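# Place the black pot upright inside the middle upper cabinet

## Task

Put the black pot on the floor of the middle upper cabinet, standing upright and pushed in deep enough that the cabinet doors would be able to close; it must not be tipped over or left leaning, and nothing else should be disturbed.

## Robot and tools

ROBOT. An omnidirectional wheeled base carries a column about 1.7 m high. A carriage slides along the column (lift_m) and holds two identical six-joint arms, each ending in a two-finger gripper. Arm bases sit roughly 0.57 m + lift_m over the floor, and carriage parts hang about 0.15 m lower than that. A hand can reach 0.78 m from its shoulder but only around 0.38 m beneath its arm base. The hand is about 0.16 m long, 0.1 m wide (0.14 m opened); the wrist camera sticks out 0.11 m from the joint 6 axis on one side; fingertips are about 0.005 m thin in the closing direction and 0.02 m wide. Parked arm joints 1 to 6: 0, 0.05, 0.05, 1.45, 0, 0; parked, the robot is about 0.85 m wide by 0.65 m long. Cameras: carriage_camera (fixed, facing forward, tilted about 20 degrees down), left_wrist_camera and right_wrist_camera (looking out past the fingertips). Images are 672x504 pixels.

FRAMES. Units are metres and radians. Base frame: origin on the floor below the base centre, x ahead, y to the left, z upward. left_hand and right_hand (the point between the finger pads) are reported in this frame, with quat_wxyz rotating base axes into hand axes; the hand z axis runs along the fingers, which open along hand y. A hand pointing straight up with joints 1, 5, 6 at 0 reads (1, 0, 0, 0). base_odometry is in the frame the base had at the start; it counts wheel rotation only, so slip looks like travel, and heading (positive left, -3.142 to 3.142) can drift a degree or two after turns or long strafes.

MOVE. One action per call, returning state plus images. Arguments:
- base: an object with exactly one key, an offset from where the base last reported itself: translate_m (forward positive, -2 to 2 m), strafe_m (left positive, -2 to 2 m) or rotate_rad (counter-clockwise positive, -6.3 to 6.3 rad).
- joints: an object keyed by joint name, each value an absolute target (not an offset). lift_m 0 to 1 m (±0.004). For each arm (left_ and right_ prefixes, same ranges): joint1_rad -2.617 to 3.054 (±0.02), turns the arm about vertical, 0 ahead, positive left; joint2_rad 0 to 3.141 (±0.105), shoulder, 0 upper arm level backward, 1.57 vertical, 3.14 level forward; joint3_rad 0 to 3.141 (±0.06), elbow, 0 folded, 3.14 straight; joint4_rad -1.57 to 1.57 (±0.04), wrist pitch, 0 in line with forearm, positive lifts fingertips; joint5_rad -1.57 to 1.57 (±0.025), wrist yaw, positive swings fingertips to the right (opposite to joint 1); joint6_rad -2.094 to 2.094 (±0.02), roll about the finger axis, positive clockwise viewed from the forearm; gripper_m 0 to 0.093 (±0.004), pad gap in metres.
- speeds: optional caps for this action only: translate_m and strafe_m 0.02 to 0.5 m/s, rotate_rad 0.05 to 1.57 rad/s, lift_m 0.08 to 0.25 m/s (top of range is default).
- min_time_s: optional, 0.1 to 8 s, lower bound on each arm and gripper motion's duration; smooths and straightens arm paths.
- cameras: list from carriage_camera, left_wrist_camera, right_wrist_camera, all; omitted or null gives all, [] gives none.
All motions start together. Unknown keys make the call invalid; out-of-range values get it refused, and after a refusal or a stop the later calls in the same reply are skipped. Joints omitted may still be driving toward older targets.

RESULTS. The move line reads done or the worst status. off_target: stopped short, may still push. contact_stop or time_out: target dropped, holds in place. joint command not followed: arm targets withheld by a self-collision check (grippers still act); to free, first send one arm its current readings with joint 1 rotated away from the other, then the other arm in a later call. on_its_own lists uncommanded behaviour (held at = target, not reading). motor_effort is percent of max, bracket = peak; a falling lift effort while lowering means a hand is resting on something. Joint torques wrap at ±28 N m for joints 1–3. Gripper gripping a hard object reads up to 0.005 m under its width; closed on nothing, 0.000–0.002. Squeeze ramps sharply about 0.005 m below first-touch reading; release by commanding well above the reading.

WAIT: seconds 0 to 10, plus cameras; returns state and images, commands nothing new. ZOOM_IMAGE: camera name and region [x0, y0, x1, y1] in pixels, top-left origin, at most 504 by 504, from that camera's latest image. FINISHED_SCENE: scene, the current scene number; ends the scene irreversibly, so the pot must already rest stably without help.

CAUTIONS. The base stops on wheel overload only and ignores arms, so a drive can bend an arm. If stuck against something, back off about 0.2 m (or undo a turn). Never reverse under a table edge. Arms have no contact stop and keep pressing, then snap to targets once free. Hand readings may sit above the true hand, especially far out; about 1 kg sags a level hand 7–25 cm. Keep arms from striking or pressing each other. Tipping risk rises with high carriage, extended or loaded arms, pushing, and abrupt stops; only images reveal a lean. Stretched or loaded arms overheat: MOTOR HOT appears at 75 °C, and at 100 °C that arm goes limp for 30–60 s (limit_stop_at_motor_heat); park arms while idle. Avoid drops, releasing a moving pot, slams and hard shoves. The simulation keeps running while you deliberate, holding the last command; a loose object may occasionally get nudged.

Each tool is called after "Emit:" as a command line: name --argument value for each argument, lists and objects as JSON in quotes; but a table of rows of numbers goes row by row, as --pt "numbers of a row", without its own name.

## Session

Emit:
move

Scene clock: 0.00 s.
Joint torques (N m): no reading
base_odometry: x=+0.000 y=+0.000 heading=+0.000
base_status: not commanded
joint_positions: lift_m=+0.300 left_joint1_rad=-0.007 left_joint2_rad=+0.044 left_joint3_rad=+0.027 left_joint4_rad=+1.460 left_joint5_rad=-0.018 left_joint6_rad=+0.017 left_gripper_m=+0.09396 right_joint1_rad=-0.002 right_joint2_rad=+0.059 right_joint3_rad=+0.042 right_joint4_rad=+1.500 right_joint5_rad=+0.048 right_joint6_rad=-0.029 right_gripper_m=+0.09396
joint_status: not commanded
motor_effort: lift_m=+23 drive_wheels=-2
left_hand: x=+0.2562 y=+0.3063 z=+1.2991 quat_wxyz=(+0.998, -0.008, +0.064, +0.006) (m; base frame)
right_hand: x=+0.2467 y=-0.3118 z=+1.3037 quat_wxyz=(+0.999, +0.023, +0.044, -0.017) (m; base frame)
pictures: carriage_camera, left_wrist_camera, right_wrist_camera

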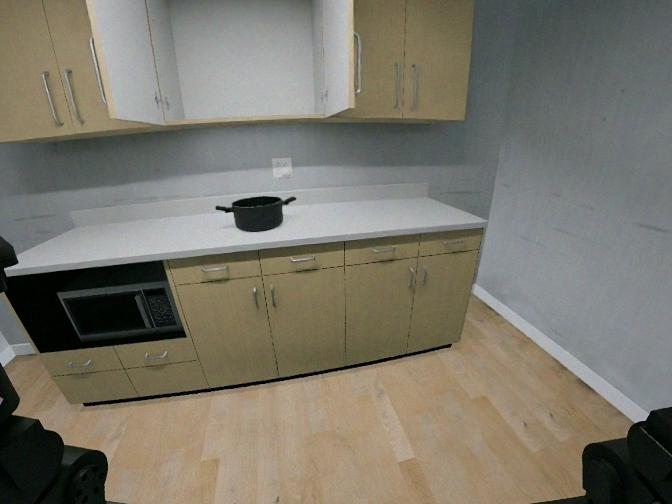

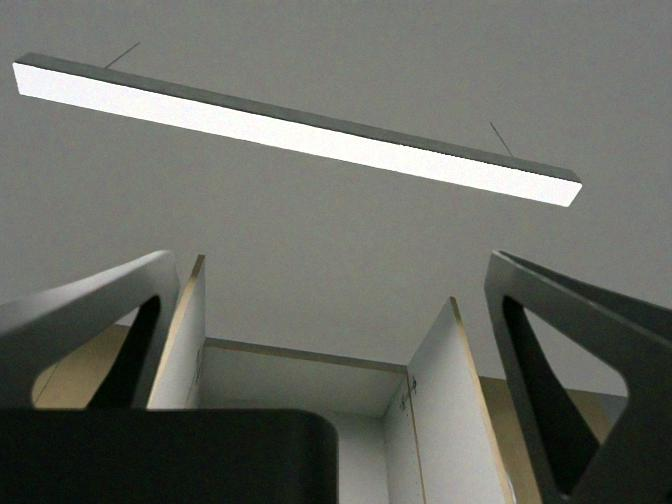

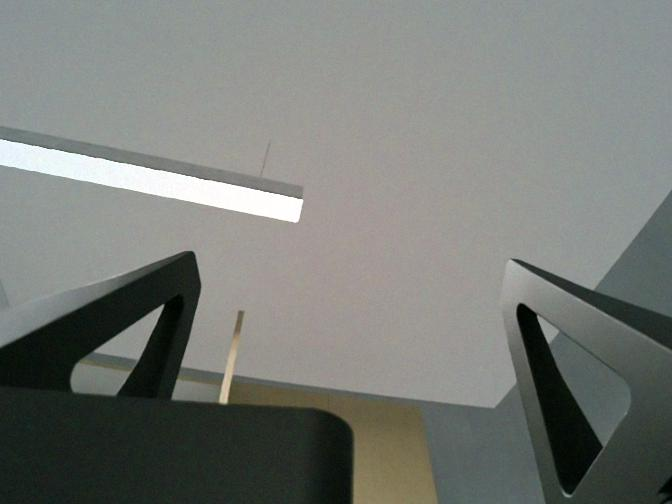

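Emit:
zoom_image --camera "carriage_camera" --region '[0, 180, 500, 300]'

Emit:
zoom_image --camera "carriage_camera" --region '[200, 180, 320, 260]'

Emit:
zoom_image --camera "carriage_camera" --region '[80, 60, 380, 180]'

Scaled by 1.008 from the camera's 672x504 image, which has a finer 960x720 frame.

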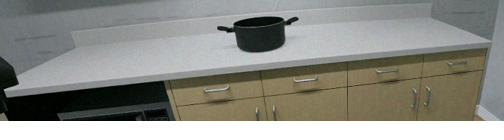

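Scaled by 4.200 from the camera's 672x504 image, which has a finer 960x720 frame.

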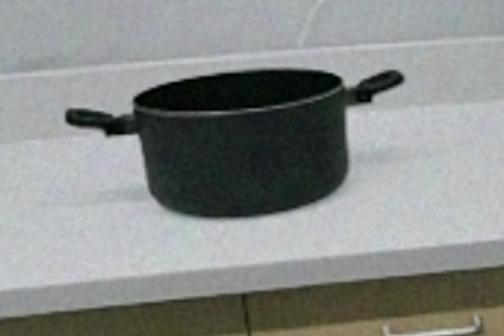

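Scaled by 1.680 from the camera's 672x504 image, which has a finer 960x720 frame.

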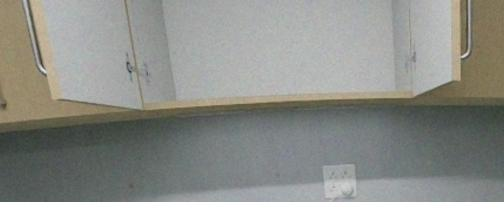

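Emit:
zoom_image --camera "carriage_camera" --region '[90, 80, 230, 160]'

Emit:
zoom_image --camera "carriage_camera" --region '[260, 70, 400, 150]'

Emit:
zoom_image --camera "carriage_camera" --region '[380, 180, 500, 260]'

Emit:
zoom_image --camera "carriage_camera" --region '[0, 220, 180, 300]'

Scaled by 3.600 from the camera's 672x504 image, which has a finer 960x720 frame.

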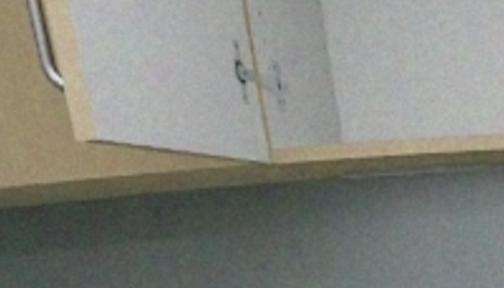

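Scaled by 3.600 from the camera's 672x504 image, which has a finer 960x720 frame.

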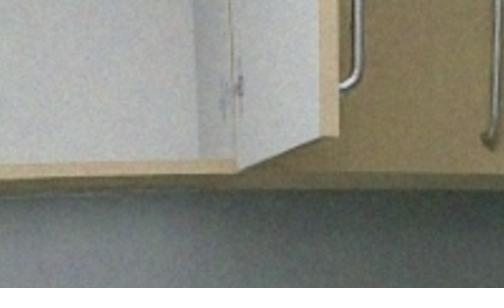

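Scaled by 4.200 from the camera's 672x504 image, which has a finer 960x720 frame.

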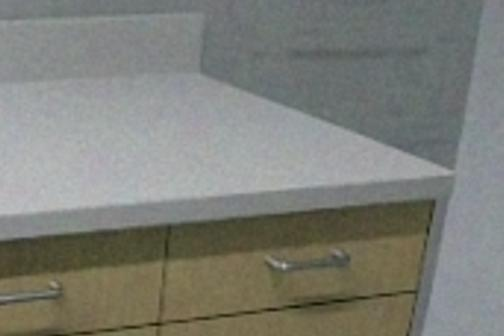

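Scaled by 2.800 from the camera's 672x504 image, which has a finer 960x720 frame.

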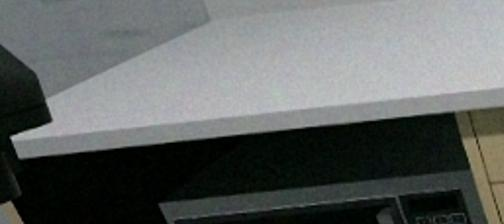

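Emit:
move --base '{"rotate_rad": 0.3}' --speeds '{"rotate_rad": 0.6}' --cameras '["carriage_camera"]'

Emit:
zoom_image --camera "carriage_camera" --region '[270, 180, 390, 260]'

Emit:
zoom_image --camera "carriage_camera" --region '[220, 80, 460, 240]'

Scene clock: 12.30 s.
Joint torques (N m): left_arm=[-0.08 4.52 5.56 -0.18 0.04 0.04] | right_arm=[-0.16 4.59 5.18 -0.33 -0.02 -0.02]
move: done
base_odometry: x=+0.000 y=+0.000 heading=+0.300
base_status: done
joint_positions: lift_m=+0.300 left_joint1_rad=-0.007 left_joint2_rad=+0.044 left_joint3_rad=+0.027 left_joint4_rad=+1.460 left_joint5_rad=-0.018 left_joint6_rad=+0.017 left_gripper_m=+0.09396 right_joint1_rad=-0.002 right_joint2_rad=+0.059 right_joint3_rad=+0.042 right_joint4_rad=+1.500 right_joint5_rad=+0.048 right_joint6_rad=-0.029 right_gripper_m=+0.09396
joint_status: not commanded
motor_effort: lift_m=+23(23) drive_wheels=+3(11)
left_hand: x=+0.2562 y=+0.3063 z=+1.2991 quat_wxyz=(+0.998, -0.008, +0.064, +0.006) (m; base frame)
right_hand: x=+0.2467 y=-0.3118 z=+1.3037 quat_wxyz=(+0.999, +0.023, +0.044, -0.017) (m; base frame)
pictures: carriage_camera

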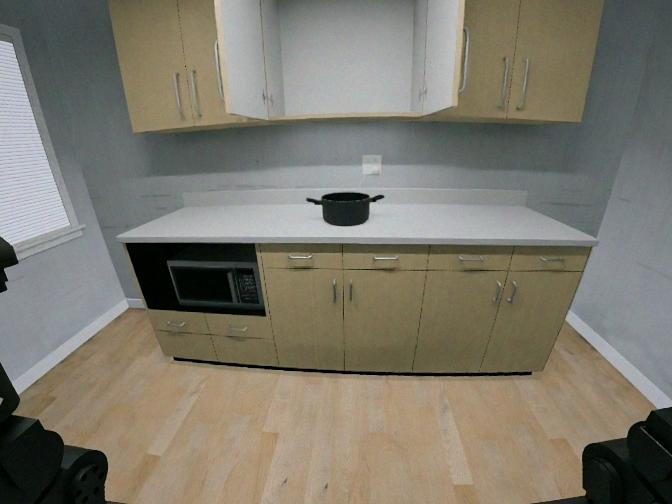

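Scaled by 4.200 from the camera's 672x504 image, which has a finer 960x720 frame.

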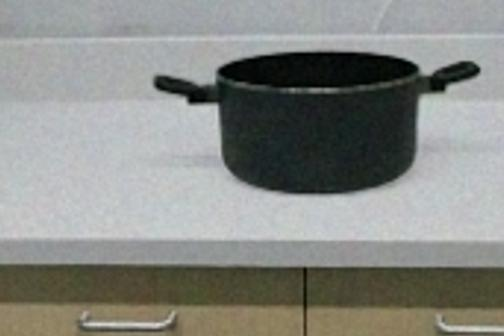

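Scaled by 2.100 from the camera's 672x504 image, which has a finer 960x720 frame.

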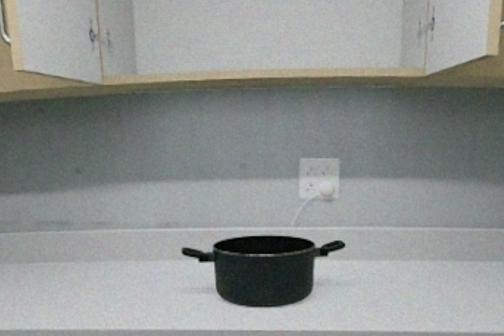

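Emit:
zoom_image --camera "carriage_camera" --region '[100, 210, 220, 270]'

Emit:
zoom_image --camera "carriage_camera" --region '[490, 210, 610, 270]'

Scaled by 4.200 from the camera's 672x504 image, which has a finer 960x720 frame.

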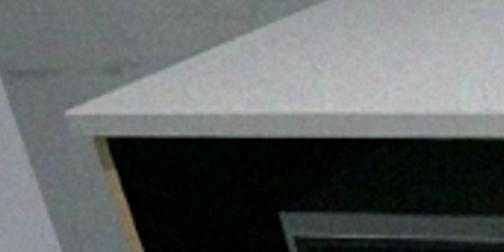

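Scaled by 4.200 from the camera's 672x504 image, which has a finer 960x720 frame.

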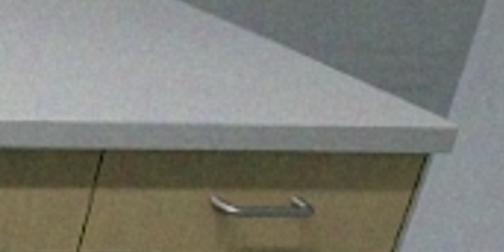

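Emit:
move --base '{"rotate_rad": -0.085}' --speeds '{"rotate_rad": 0.3}' --joints '{"lift_m": 0.25}' --cameras '["carriage_camera"]'

Emit:
zoom_image --camera "carriage_camera" --region '[100, 200, 220, 260]'

Emit:
zoom_image --camera "carriage_camera" --region '[470, 200, 590, 260]'

Emit:
zoom_image --camera "carriage_camera" --region '[240, 160, 360, 240]'

Scene clock: 18.60 s.
Joint torques (N m): left_arm=[-0.12 4.56 5.59 -0.17 0.05 0.03] | right_arm=[-0.1 4.59 5.2 -0.34 -0.06 -0.02]
move: done
base_odometry: x=+0.000 y=+0.000 heading=+0.215
base_status: done
joint_positions: lift_m=+0.250 left_joint1_rad=-0.007 left_joint2_rad=+0.044 left_joint3_rad=+0.027 left_joint4_rad=+1.460 left_joint5_rad=-0.018 left_joint6_rad=+0.017 left_gripper_m=+0.09396 right_joint1_rad=-0.002 right_joint2_rad=+0.059 right_joint3_rad=+0.042 right_joint4_rad=+1.499 right_joint5_rad=+0.048 right_joint6_rad=-0.029 right_gripper_m=+0.09396
joint_status: all done
motor_effort: lift_m=+21(22) drive_wheels=-8(10)
left_hand: x=+0.2562 y=+0.3063 z=+1.2493 quat_wxyz=(+0.998, -0.008, +0.064, +0.006) (m; base frame)
right_hand: x=+0.2468 y=-0.3118 z=+1.2539 quat_wxyz=(+0.999, +0.023, +0.044, -0.017) (m; base frame)
pictures: carriage_camera

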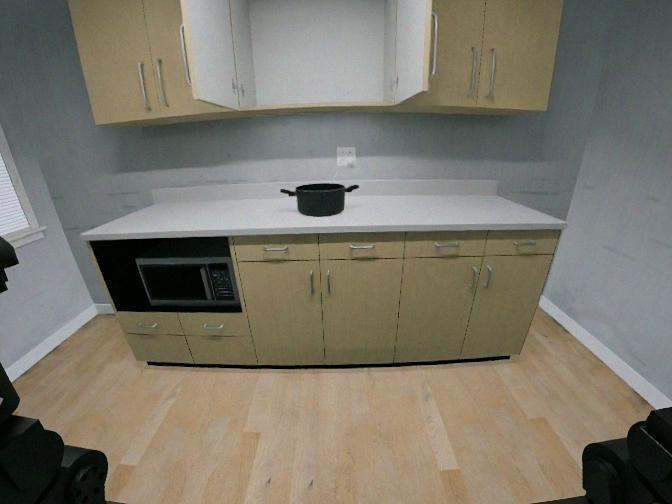

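Scaled by 4.200 from the camera's 672x504 image, which has a finer 960x720 frame.

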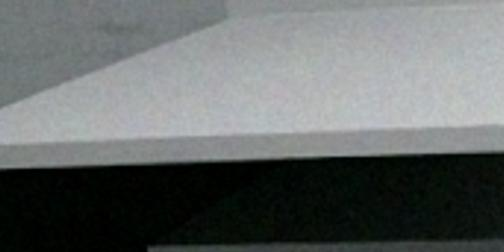

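Scaled by 4.200 from the camera's 672x504 image, which has a finer 960x720 frame.

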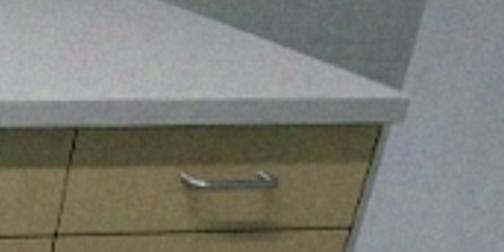

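Scaled by 4.200 from the camera's 672x504 image, which has a finer 960x720 frame.

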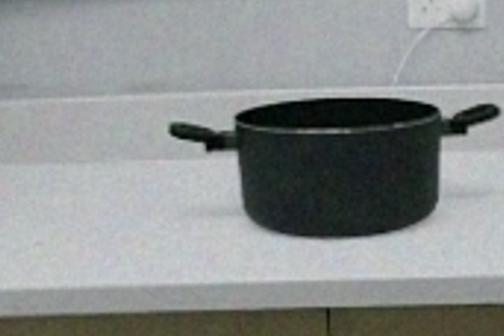

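Emit:
move --base '{"strafe_m": 0.074}' --joints '{"left_joint1_rad": -0.206, "left_joint2_rad": 2.137, "left_joint3_rad": 1.42, "left_joint4_rad": 0.731, "left_joint5_rad": -0.113, "left_joint6_rad": -1.31, "right_joint1_rad": 0.2, "right_joint2_rad": 2.433, "right_joint3_rad": 1.955, "right_joint4_rad": 0.477, "right_joint5_rad": 0.05, "right_joint6_rad": 1.31, "left_gripper_m": 0.093, "right_gripper_m": 0.093}' --min_time_s 2.5 --cameras '["carriage_camera"]'

Emit:
move --base '{"translate_m": 0.43}' --speeds '{"translate_m": 0.3}'

Emit:
zoom_image --camera "left_wrist_camera" --region '[150, 0, 510, 270]'

Emit:
zoom_image --camera "right_wrist_camera" --region '[170, 0, 530, 270]'

Emit:
zoom_image --camera "carriage_camera" --region '[230, 160, 450, 300]'

Scene clock: 25.57 s.
Joint torques (N m): left_arm=[-0.66 -14.02 9.26 2.32 -0.1 -0.02] | right_arm=[0.2 -15.83 9.18 2.09 0.01 0.07]
move: done
base_odometry: x=-0.016 y=+0.072 heading=+0.216
base_status: done
joint_positions: lift_m=+0.250 left_joint1_rad=-0.200 left_joint2_rad=+2.133 left_joint3_rad=+1.391 left_joint4_rad=+0.734 left_joint5_rad=-0.100 left_joint6_rad=-1.297 left_gripper_m=+0.09312 right_joint1_rad=+0.197 right_joint2_rad=+2.436 right_joint3_rad=+1.919 right_joint4_rad=+0.472 right_joint5_rad=+0.048 right_joint6_rad=+1.295 right_gripper_m=+0.09312
joint_status: all done
motor_effort: lift_m=+21(21) drive_wheels=-7(10)
left_hand: x=+0.8404 y=+0.1956 z=+1.0380 quat_wxyz=(+0.539, -0.399, +0.587, -0.453) (m; base frame)
right_hand: x=+0.9197 y=-0.1731 z=+1.0291 quat_wxyz=(+0.519, +0.391, +0.608, +0.456) (m; base frame)
pictures: carriage_camera

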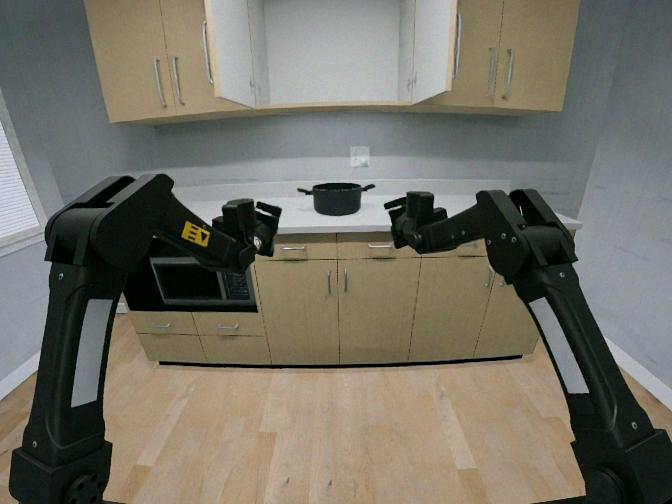

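Scene clock: 28.57 s.
Joint torques (N m): left_arm=[-0.53 -13.96 9.28 2.34 -0.06 -0.04] | right_arm=[0.1 -15.88 9.18 2.16 0 0.07]
move: done
base_odometry: x=+0.404 y=+0.165 heading=+0.217
base_status: done
joint_positions: lift_m=+0.250 left_joint1_rad=-0.201 left_joint2_rad=+2.133 left_joint3_rad=+1.391 left_joint4_rad=+0.731 left_joint5_rad=-0.102 left_joint6_rad=-1.298 left_gripper_m=+0.09312 right_joint1_rad=+0.197 right_joint2_rad=+2.436 right_joint3_rad=+1.919 right_joint4_rad=+0.467 right_joint5_rad=+0.048 right_joint6_rad=+1.297 right_gripper_m=+0.09312
joint_status: not commanded
motor_effort: lift_m=+21(21) drive_wheels=-6(11)
left_hand: x=+0.8403 y=+0.1953 z=+1.0373 quat_wxyz=(+0.539, -0.401, +0.587, -0.452) (m; base frame)
right_hand: x=+0.9197 y=-0.1731 z=+1.0277 quat_wxyz=(+0.518, +0.393, +0.609, +0.455) (m; base frame)
pictures: carriage_camera, left_wrist_camera, right_wrist_camera

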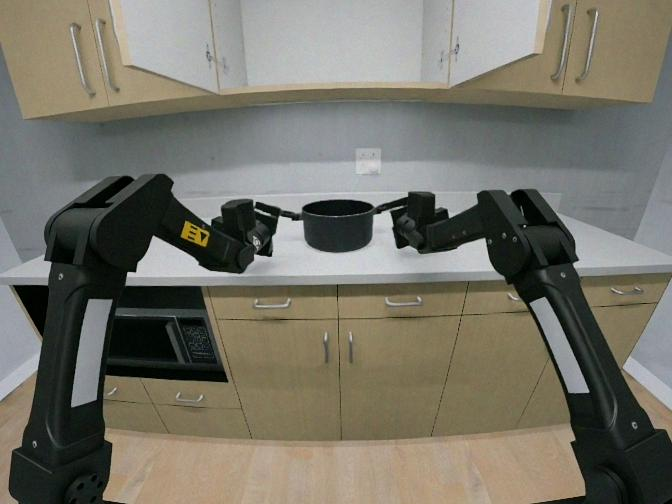

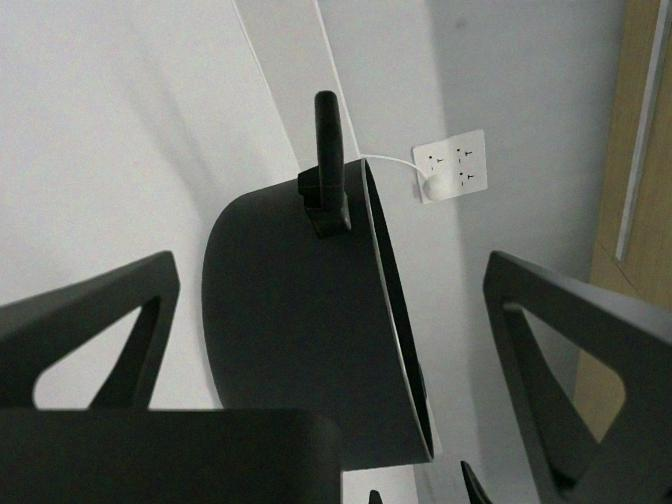

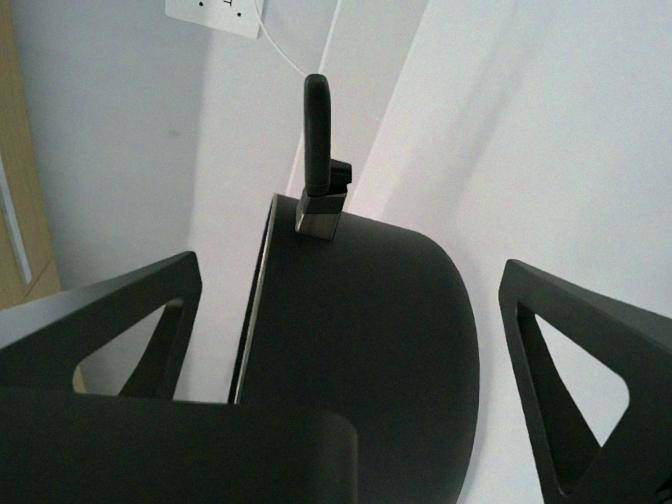

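Scaled by 1.400 from the camera's 672x504 image, which has a finer 960x720 frame.

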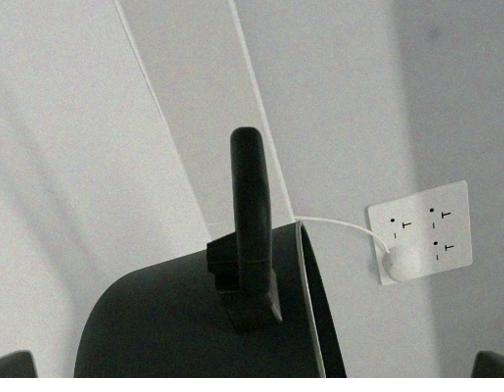

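Scaled by 1.400 from the camera's 672x504 image, which has a finer 960x720 frame.

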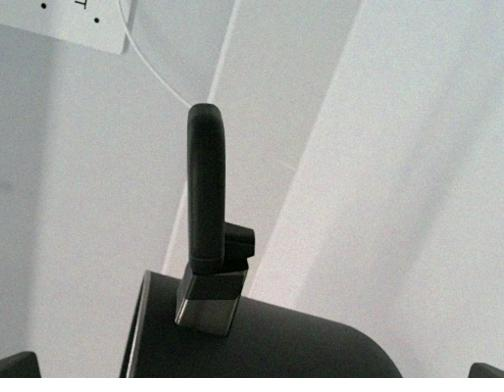

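Scaled by 2.291 from the camera's 672x504 image, which has a finer 960x720 frame.

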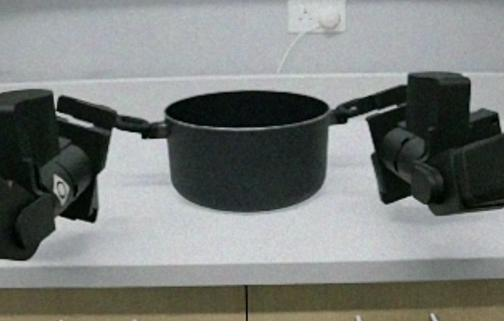

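Emit:
zoom_image --camera "carriage_camera" --region '[250, 180, 330, 250]'

Emit:
zoom_image --camera "carriage_camera" --region '[360, 180, 440, 250]'

Scaled by 6.300 from the camera's 672x504 image, which has a finer 960x720 frame.

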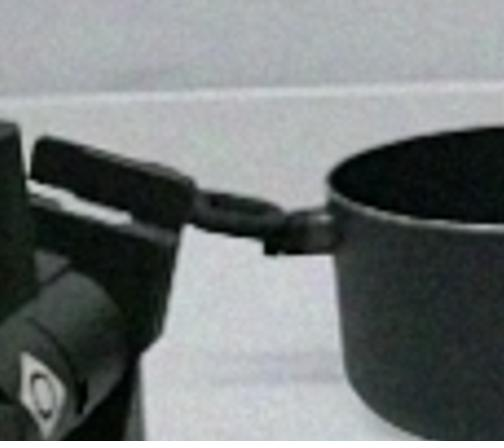

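Scaled by 6.300 from the camera's 672x504 image, which has a finer 960x720 frame.

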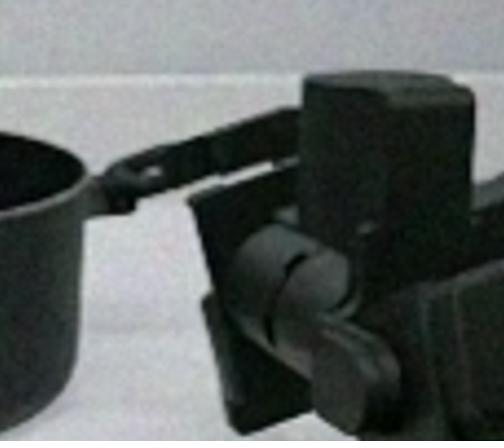

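Emit:
move --base '{"translate_m": 0.09}' --speeds '{"translate_m": 0.15}'

Emit:
zoom_image --camera "left_wrist_camera" --region '[150, 80, 510, 350]'

Emit:
zoom_image --camera "right_wrist_camera" --region '[170, 80, 530, 350]'

Emit:
zoom_image --camera "carriage_camera" --region '[240, 180, 320, 250]'

Emit:
zoom_image --camera "carriage_camera" --region '[360, 180, 440, 250]'

Scene clock: 36.73 s.
Joint torques (N m): left_arm=[-0.43 -14.04 9.2 2.36 -0.06 -0.02] | right_arm=[-0.03 -15.91 9.05 2.17 0.03 0.05]
move: done
base_odometry: x=+0.492 y=+0.185 heading=+0.217
base_status: done
joint_positions: lift_m=+0.250 left_joint1_rad=-0.202 left_joint2_rad=+2.133 left_joint3_rad=+1.392 left_joint4_rad=+0.729 left_joint5_rad=-0.102 left_joint6_rad=-1.298 left_gripper_m=+0.09312 right_joint1_rad=+0.199 right_joint2_rad=+2.437 right_joint3_rad=+1.921 right_joint4_rad=+0.466 right_joint5_rad=+0.048 right_joint6_rad=+1.297 right_gripper_m=+0.09312
joint_status: not commanded
motor_effort: lift_m=+21(21) drive_wheels=-5(10)
left_hand: x=+0.8404 y=+0.1948 z=+1.0369 quat_wxyz=(+0.538, -0.401, +0.588, -0.452) (m; base frame)
right_hand: x=+0.9195 y=-0.1715 z=+1.0277 quat_wxyz=(+0.517, +0.392, +0.609, +0.456) (m; base frame)
pictures: carriage_camera, left_wrist_camera, right_wrist_camera

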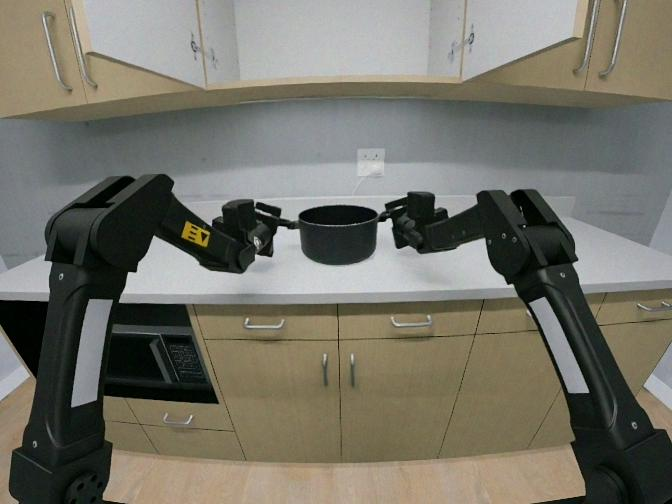

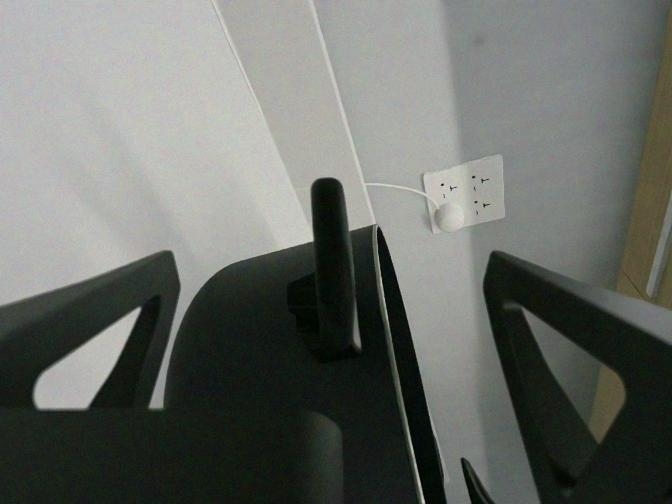

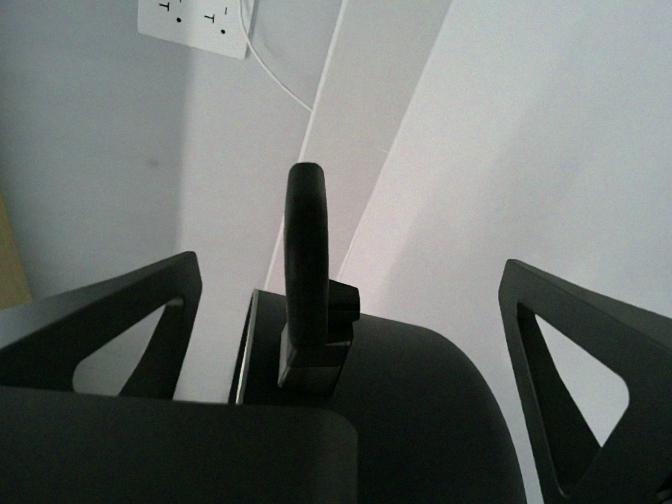

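Scaled by 1.400 from the camera's 672x504 image, which has a finer 960x720 frame.

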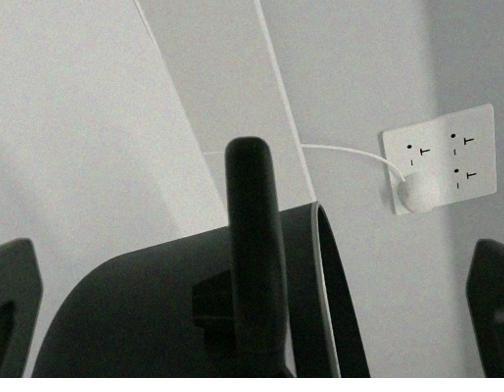

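Scaled by 1.400 from the camera's 672x504 image, which has a finer 960x720 frame.

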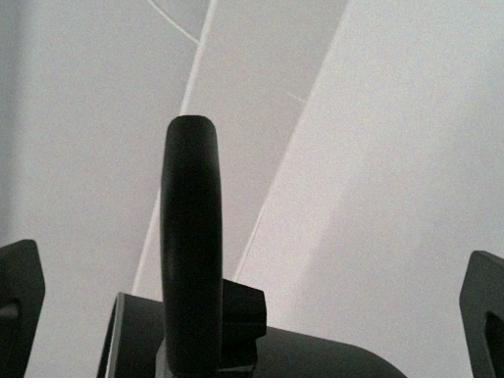

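Scaled by 6.300 from the camera's 672x504 image, which has a finer 960x720 frame.

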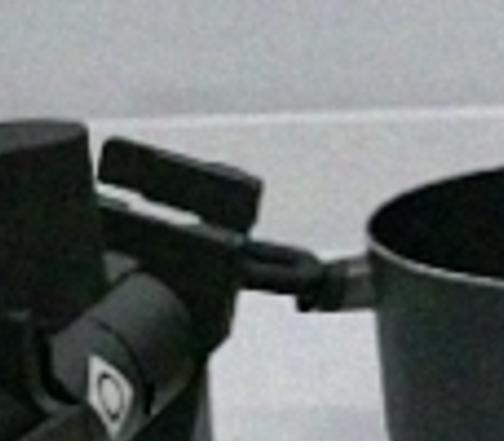

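Scaled by 6.300 from the camera's 672x504 image, which has a finer 960x720 frame.

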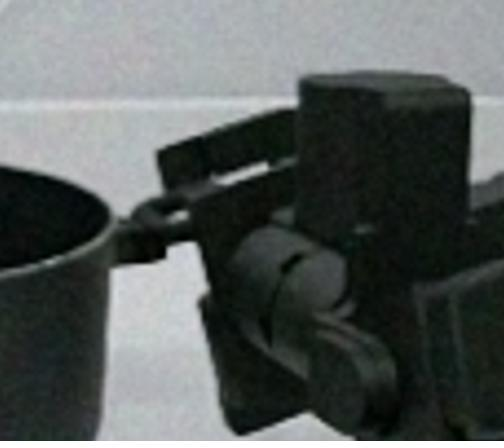

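Emit:
move --joints '{"left_joint1_rad": -0.25, "left_joint2_rad": 2.164, "left_joint3_rad": 1.468, "left_joint4_rad": 0.709, "left_joint5_rad": -0.157, "right_joint1_rad": 0.234, "right_joint2_rad": 2.412, "right_joint3_rad": 1.96, "right_joint4_rad": 0.48, "right_joint5_rad": 0.08}' --min_time_s 1

Emit:
zoom_image --camera "left_wrist_camera" --region '[150, 80, 510, 350]'

Emit:
zoom_image --camera "right_wrist_camera" --region '[170, 80, 530, 350]'

Scene clock: 41.77 s.
Joint torques (N m): left_arm=[-0.57 -13.75 9.32 2.26 -0.07 -0.04] | right_arm=[0.13 -18 9.57 2.19 0.18 0.06]
move: done
base_odometry: x=+0.492 y=+0.185 heading=+0.217
base_status: not commanded
joint_positions: lift_m=+0.250 left_joint1_rad=-0.245 left_joint2_rad=+2.154 left_joint3_rad=+1.439 left_joint4_rad=+0.715 left_joint5_rad=-0.143 left_joint6_rad=-1.298 left_gripper_m=+0.09312 right_joint1_rad=+0.231 right_joint2_rad=+2.437 right_joint3_rad=+1.921 right_joint4_rad=+0.466 right_joint5_rad=+0.065 right_joint6_rad=+1.297 right_gripper_m=+0.09312
joint_status: all done
motor_effort: lift_m=+21(21) drive_wheels=-4(7)
left_hand: x=+0.8435 y=+0.1734 z=+1.0425 quat_wxyz=(+0.541, -0.398, +0.584, -0.456) (m; base frame)
right_hand: x=+0.9155 y=-0.1520 z=+1.0277 quat_wxyz=(+0.514, +0.387, +0.613, +0.459) (m; base frame)
pictures: carriage_camera, left_wrist_camera, right_wrist_camera

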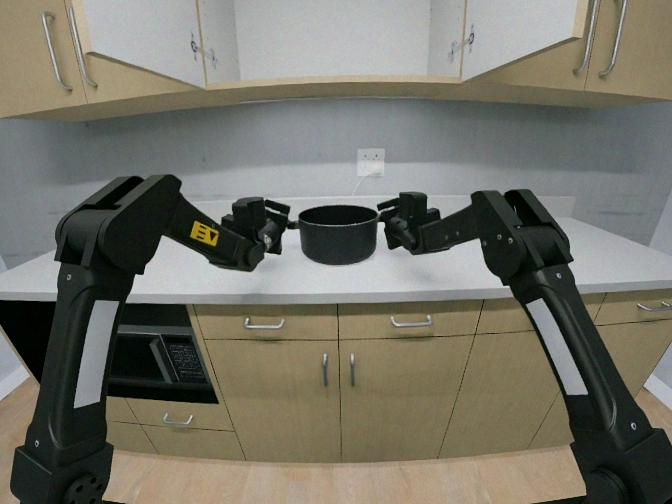

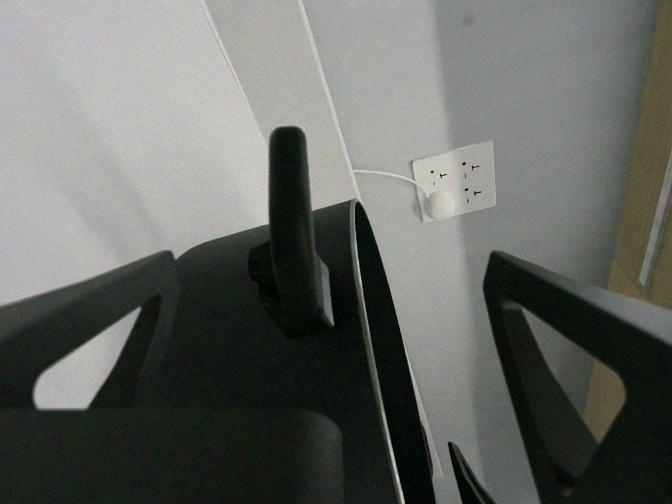

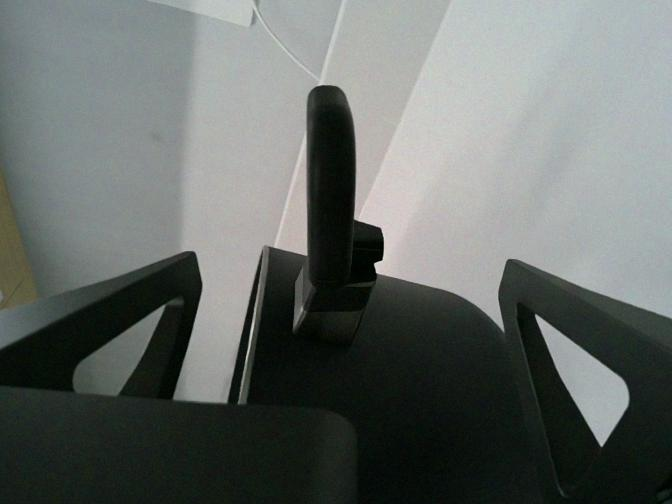

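Scaled by 1.400 from the camera's 672x504 image, which has a finer 960x720 frame.

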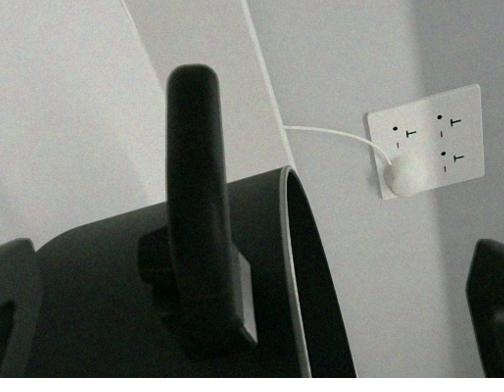

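Scaled by 1.400 from the camera's 672x504 image, which has a finer 960x720 frame.

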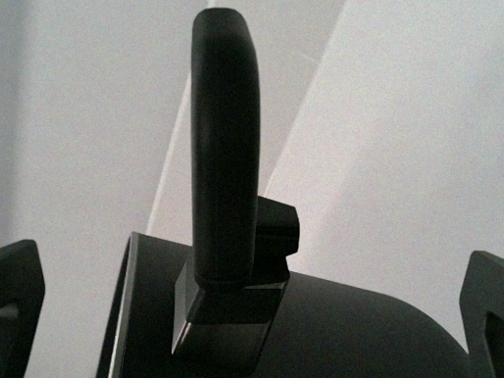

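Emit:
move --joints '{"left_joint3_rad": 1.416, "left_joint4_rad": 0.742, "right_joint3_rad": 1.976}' --min_time_s 0.8 --cameras '["left_wrist_camera", "right_wrist_camera"]'

Scene clock: 46.10 s.
Joint torques (N m): left_arm=[-0.54 -13.72 6.08 2.64 -0.08 -0.03] | right_arm=[0.14 -18.18 9.28 2.21 0.16 0.06]
move: done
base_odometry: x=+0.492 y=+0.185 heading=+0.217
base_status: not commanded
joint_positions: lift_m=+0.250 left_joint1_rad=-0.245 left_joint2_rad=+2.154 left_joint3_rad=+1.421 left_joint4_rad=+0.716 left_joint5_rad=-0.144 left_joint6_rad=-1.298 left_gripper_m=+0.09312 right_joint1_rad=+0.231 right_joint2_rad=+2.437 right_joint3_rad=+1.939 right_joint4_rad=+0.466 right_joint5_rad=+0.066 right_joint6_rad=+1.297 right_gripper_m=+0.09312
joint_status: all done
motor_effort: lift_m=+21(21) drive_wheels=-6(7)
left_hand: x=+0.8415 y=+0.1741 z=+1.0345 quat_wxyz=(+0.537, -0.401, +0.590, -0.451) (m; base frame)
right_hand: x=+0.9169 y=-0.1518 z=+1.0366 quat_wxyz=(+0.519, +0.384, +0.607, +0.464) (m; base frame)
pictures: left_wrist_camera, right_wrist_camera

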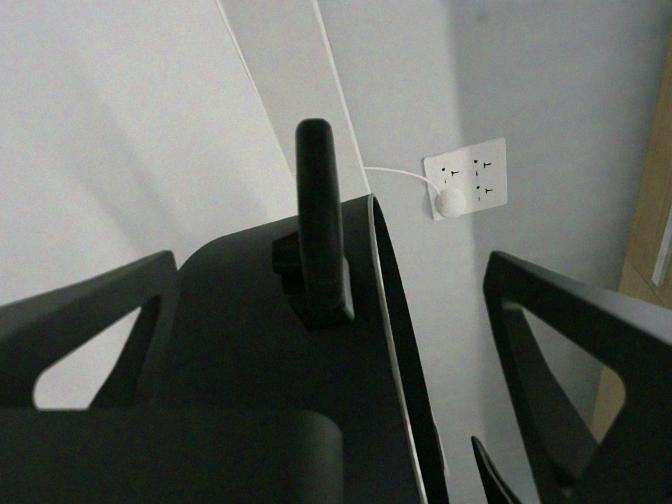

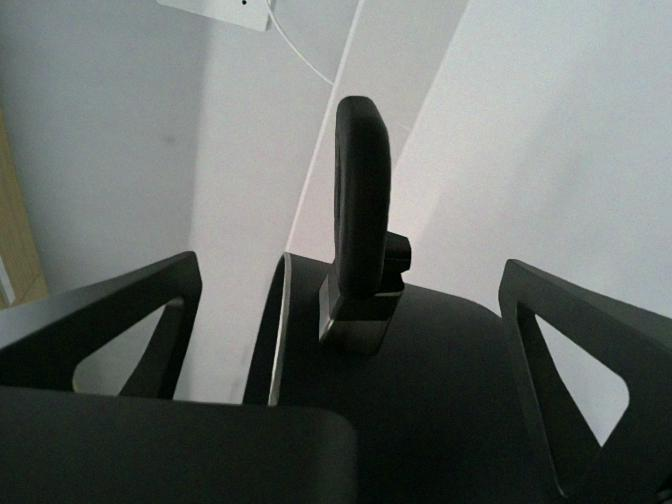

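Emit:
move --joints '{"lift_m": 0.2472, "right_joint1_rad": 0.207, "right_joint5_rad": 0.033}' --min_time_s 0.5 --cameras '[]'

Emit:
move --base '{"translate_m": 0.048}' --speeds '{"translate_m": 0.08}' --cameras '["left_wrist_camera", "right_wrist_camera"]'

Emit:
zoom_image --camera "left_wrist_camera" --region '[150, 150, 510, 420]'

Emit:
zoom_image --camera "right_wrist_camera" --region '[170, 150, 530, 420]'

Scene clock: 49.50 s.
Joint torques (N m): left_arm=[-0.58 -14.24 6.24 2.58 -0.09 -0.03] | right_arm=[-0.23 -18.09 8.96 2.21 -0.2 0.05]
move: done
base_odometry: x=+0.492 y=+0.185 heading=+0.217
base_status: not commanded
joint_positions: lift_m=+0.247 left_joint1_rad=-0.245 left_joint2_rad=+2.159 left_joint3_rad=+1.420 left_joint4_rad=+0.723 left_joint5_rad=-0.145 left_joint6_rad=-1.298 left_gripper_m=+0.09312 right_joint1_rad=+0.208 right_joint2_rad=+2.437 right_joint3_rad=+1.943 right_joint4_rad=+0.466 right_joint5_rad=+0.048 right_joint6_rad=+1.297 right_gripper_m=+0.09312
joint_status: all done
motor_effort: lift_m=+20(21) drive_wheels=-6(7)
left_hand: x=+0.8419 y=+0.1741 z=+1.0299 quat_wxyz=(+0.537, -0.401, +0.589, -0.451) (m; base frame)
right_hand: x=+0.9199 y=-0.1645 z=+1.0356 quat_wxyz=(+0.520, +0.386, +0.605, +0.463) (m; base frame)
pictures: none
No camera images: "cameras" was empty.

Scene clock: 50.80 s.
Joint torques (N m): left_arm=[-0.46 -14.31 6.13 2.56 -0.08 -0.02] | right_arm=[-0.16 -18.03 9.02 2.2 -0.16 0.04]
move: done
base_odometry: x=+0.539 y=+0.195 heading=+0.218
base_status: done
joint_positions: lift_m=+0.247 left_joint1_rad=-0.246 left_joint2_rad=+2.159 left_joint3_rad=+1.420 left_joint4_rad=+0.723 left_joint5_rad=-0.147 left_joint6_rad=-1.298 left_gripper_m=+0.09312 right_joint1_rad=+0.208 right_joint2_rad=+2.437 right_joint3_rad=+1.943 right_joint4_rad=+0.467 right_joint5_rad=+0.047 right_joint6_rad=+1.297 right_gripper_m=+0.09312
joint_status: not commanded
motor_effort: lift_m=+20(20) drive_wheels=-6(11)
left_hand: x=+0.8419 y=+0.1742 z=+1.0300 quat_wxyz=(+0.538, -0.402, +0.589, -0.450) (m; base frame)
right_hand: x=+0.9200 y=-0.1648 z=+1.0359 quat_wxyz=(+0.520, +0.385, +0.605, +0.464) (m; base frame)
pictures: left_wrist_camera, right_wrist_camera

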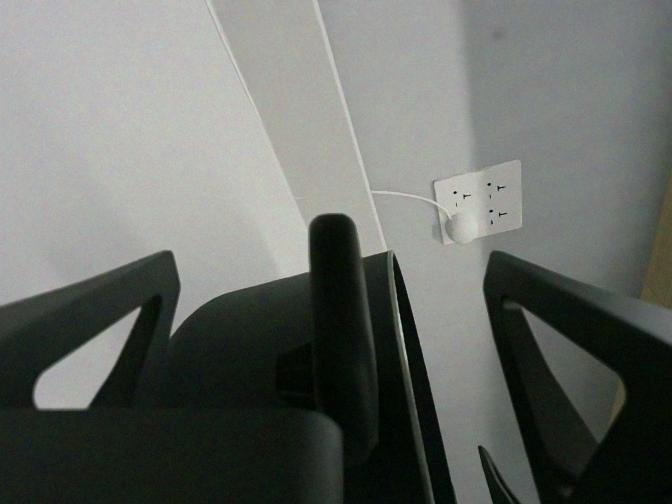

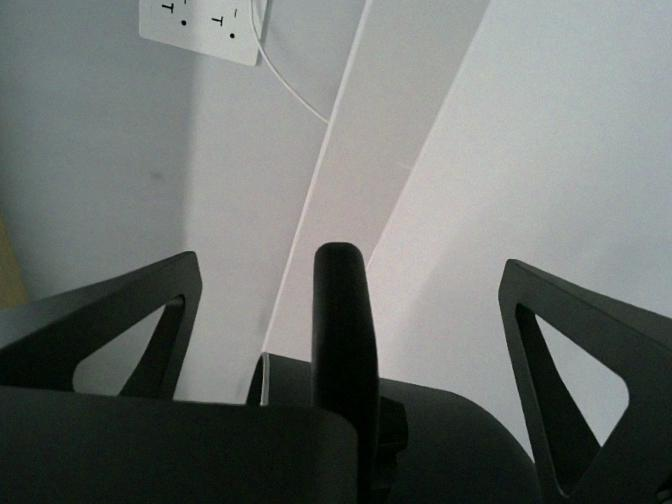

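Scaled by 1.400 from the camera's 672x504 image, which has a finer 960x720 frame.

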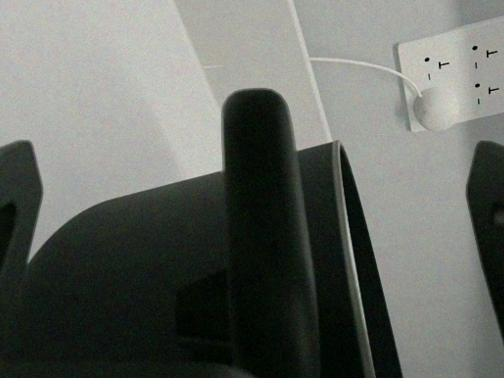

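Scaled by 1.400 from the camera's 672x504 image, which has a finer 960x720 frame.

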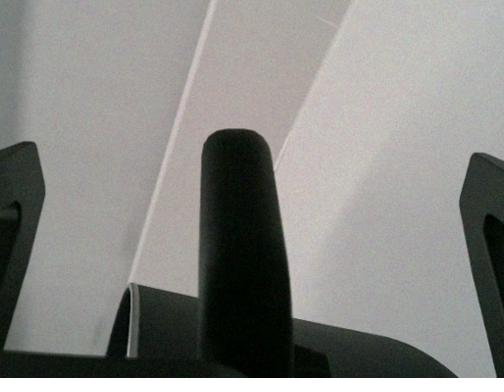

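Emit:
move --joints '{"left_gripper_m": 0.022, "right_gripper_m": 0.022}' --min_time_s 1.0 --cameras '["left_wrist_camera", "right_wrist_camera"]'

Scene clock: 52.80 s.
Joint torques (N m): left_arm=[-0.49 -14.3 6.26 2.55 -0.06 -0.01] | right_arm=[-0.13 -18.1 8.95 2.18 -0.08 0.19]
move: done
base_odometry: x=+0.539 y=+0.195 heading=+0.218
base_status: not commanded
joint_positions: lift_m=+0.247 left_joint1_rad=-0.246 left_joint2_rad=+2.159 left_joint3_rad=+1.420 left_joint4_rad=+0.723 left_joint5_rad=-0.147 left_joint6_rad=-1.299 left_gripper_m=+0.02212 right_joint1_rad=+0.208 right_joint2_rad=+2.437 right_joint3_rad=+1.943 right_joint4_rad=+0.468 right_joint5_rad=+0.042 right_joint6_rad=+1.285 right_gripper_m=+0.02212
joint_status: all done
motor_effort: lift_m=+20(20) drive_wheels=-6(6)
left_hand: x=+0.8419 y=+0.1742 z=+1.0300 quat_wxyz=(+0.537, -0.402, +0.589, -0.451) (m; base frame)
right_hand: x=+0.9199 y=-0.1640 z=+1.0362 quat_wxyz=(+0.522, +0.380, +0.607, +0.462) (m; base frame)
pictures: left_wrist_camera, right_wrist_camera

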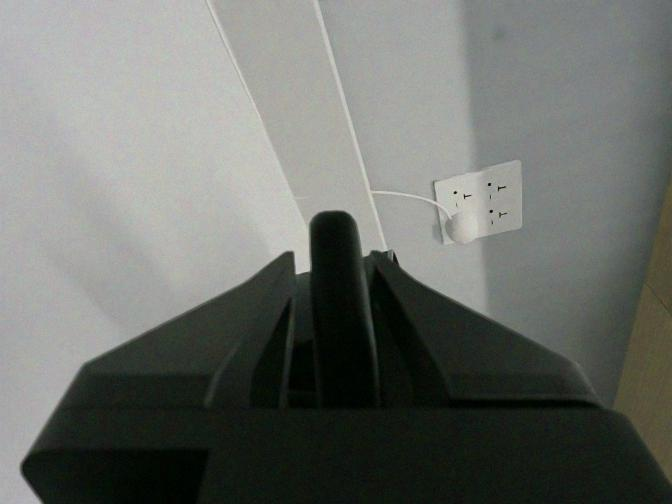

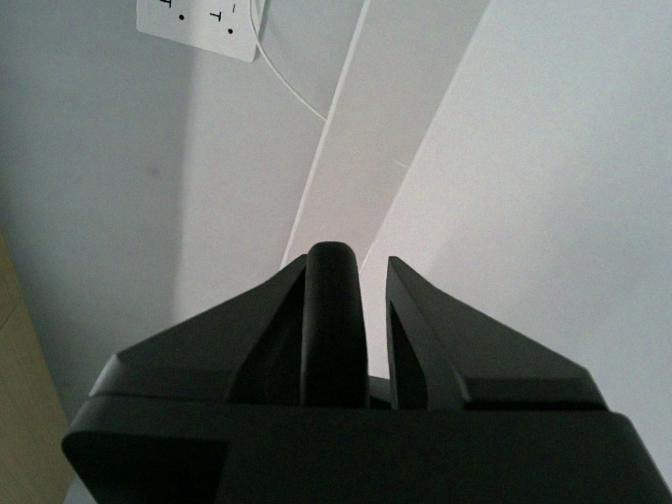

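Emit:
move --joints '{"right_joint3_rad": 1.988}' --min_time_s 0.5 --cameras '[]'

Emit:
move --joints '{"left_gripper_m": 0.004, "right_gripper_m": 0.004}' --min_time_s 1.5 --cameras '["left_wrist_camera", "right_wrist_camera"]'

Scene clock: 54.47 s.
Joint torques (N m): left_arm=[-0.49 -14.22 6.22 2.57 -0.07 -0.02] | right_arm=[-0.14 -18.07 9.94 2.15 -0.08 0.23]
move: done
base_odometry: x=+0.539 y=+0.195 heading=+0.218
base_status: not commanded
joint_positions: lift_m=+0.247 left_joint1_rad=-0.246 left_joint2_rad=+2.159 left_joint3_rad=+1.420 left_joint4_rad=+0.723 left_joint5_rad=-0.147 left_joint6_rad=-1.299 left_gripper_m=+0.02212 right_joint1_rad=+0.208 right_joint2_rad=+2.437 right_joint3_rad=+1.943 right_joint4_rad=+0.469 right_joint5_rad=+0.040 right_joint6_rad=+1.284 right_gripper_m=+0.02215
joint_status: all done
motor_effort: lift_m=+20(20) drive_wheels=-6(6)
left_hand: x=+0.8419 y=+0.1742 z=+1.0300 quat_wxyz=(+0.537, -0.402, +0.589, -0.451) (m; base frame)
right_hand: x=+0.9198 y=-0.1637 z=+1.0365 quat_wxyz=(+0.523, +0.379, +0.608, +0.463) (m; base frame)
pictures: none
No camera images: "cameras" was empty.

Scene clock: 56.27 s.
Joint torques (N m): left_arm=[-0.53 -14.24 6.2 2.57 0.06 0.35] | right_arm=[-0.09 -18.04 9.92 2.13 -0.08 0.31]
move: off_target
base_odometry: x=+0.539 y=+0.195 heading=+0.218
base_status: not commanded
joint_positions: lift_m=+0.247 left_joint1_rad=-0.246 left_joint2_rad=+2.159 left_joint3_rad=+1.420 left_joint4_rad=+0.721 left_joint5_rad=-0.158 left_joint6_rad=-1.332 left_gripper_m=+0.01145 right_joint1_rad=+0.208 right_joint2_rad=+2.437 right_joint3_rad=+1.943 right_joint4_rad=+0.474 right_joint5_rad=+0.040 right_joint6_rad=+1.274 right_gripper_m=+0.02153
joint_status: left_gripper_m off_target (ended at +0.01147, target +0.00400); right_gripper_m off_target (ended at +0.02153, target +0.00400)
motor_effort: lift_m=+20(20) drive_wheels=-6(6)
left_hand: x=+0.8420 y=+0.1762 z=+1.0295 quat_wxyz=(+0.532, -0.415, +0.580, -0.456) (m; base frame)
right_hand: x=+0.9198 y=-0.1637 z=+1.0376 quat_wxyz=(+0.526, +0.375, +0.608, +0.462) (m; base frame)
pictures: left_wrist_camera, right_wrist_camera

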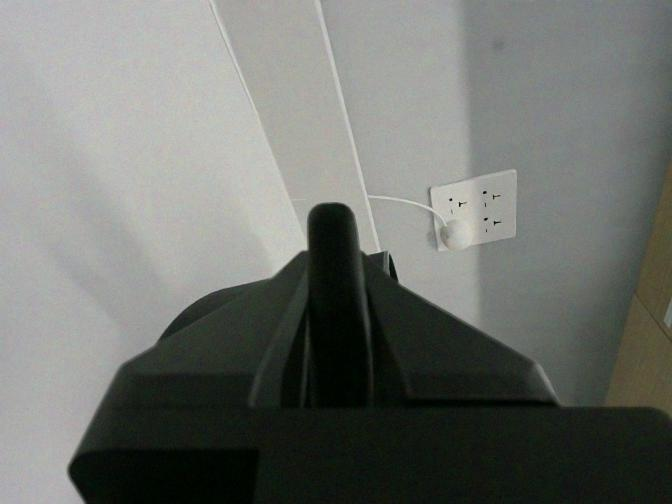

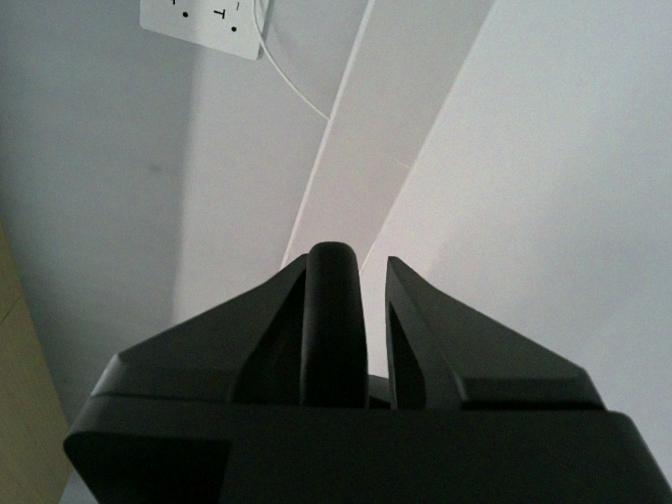

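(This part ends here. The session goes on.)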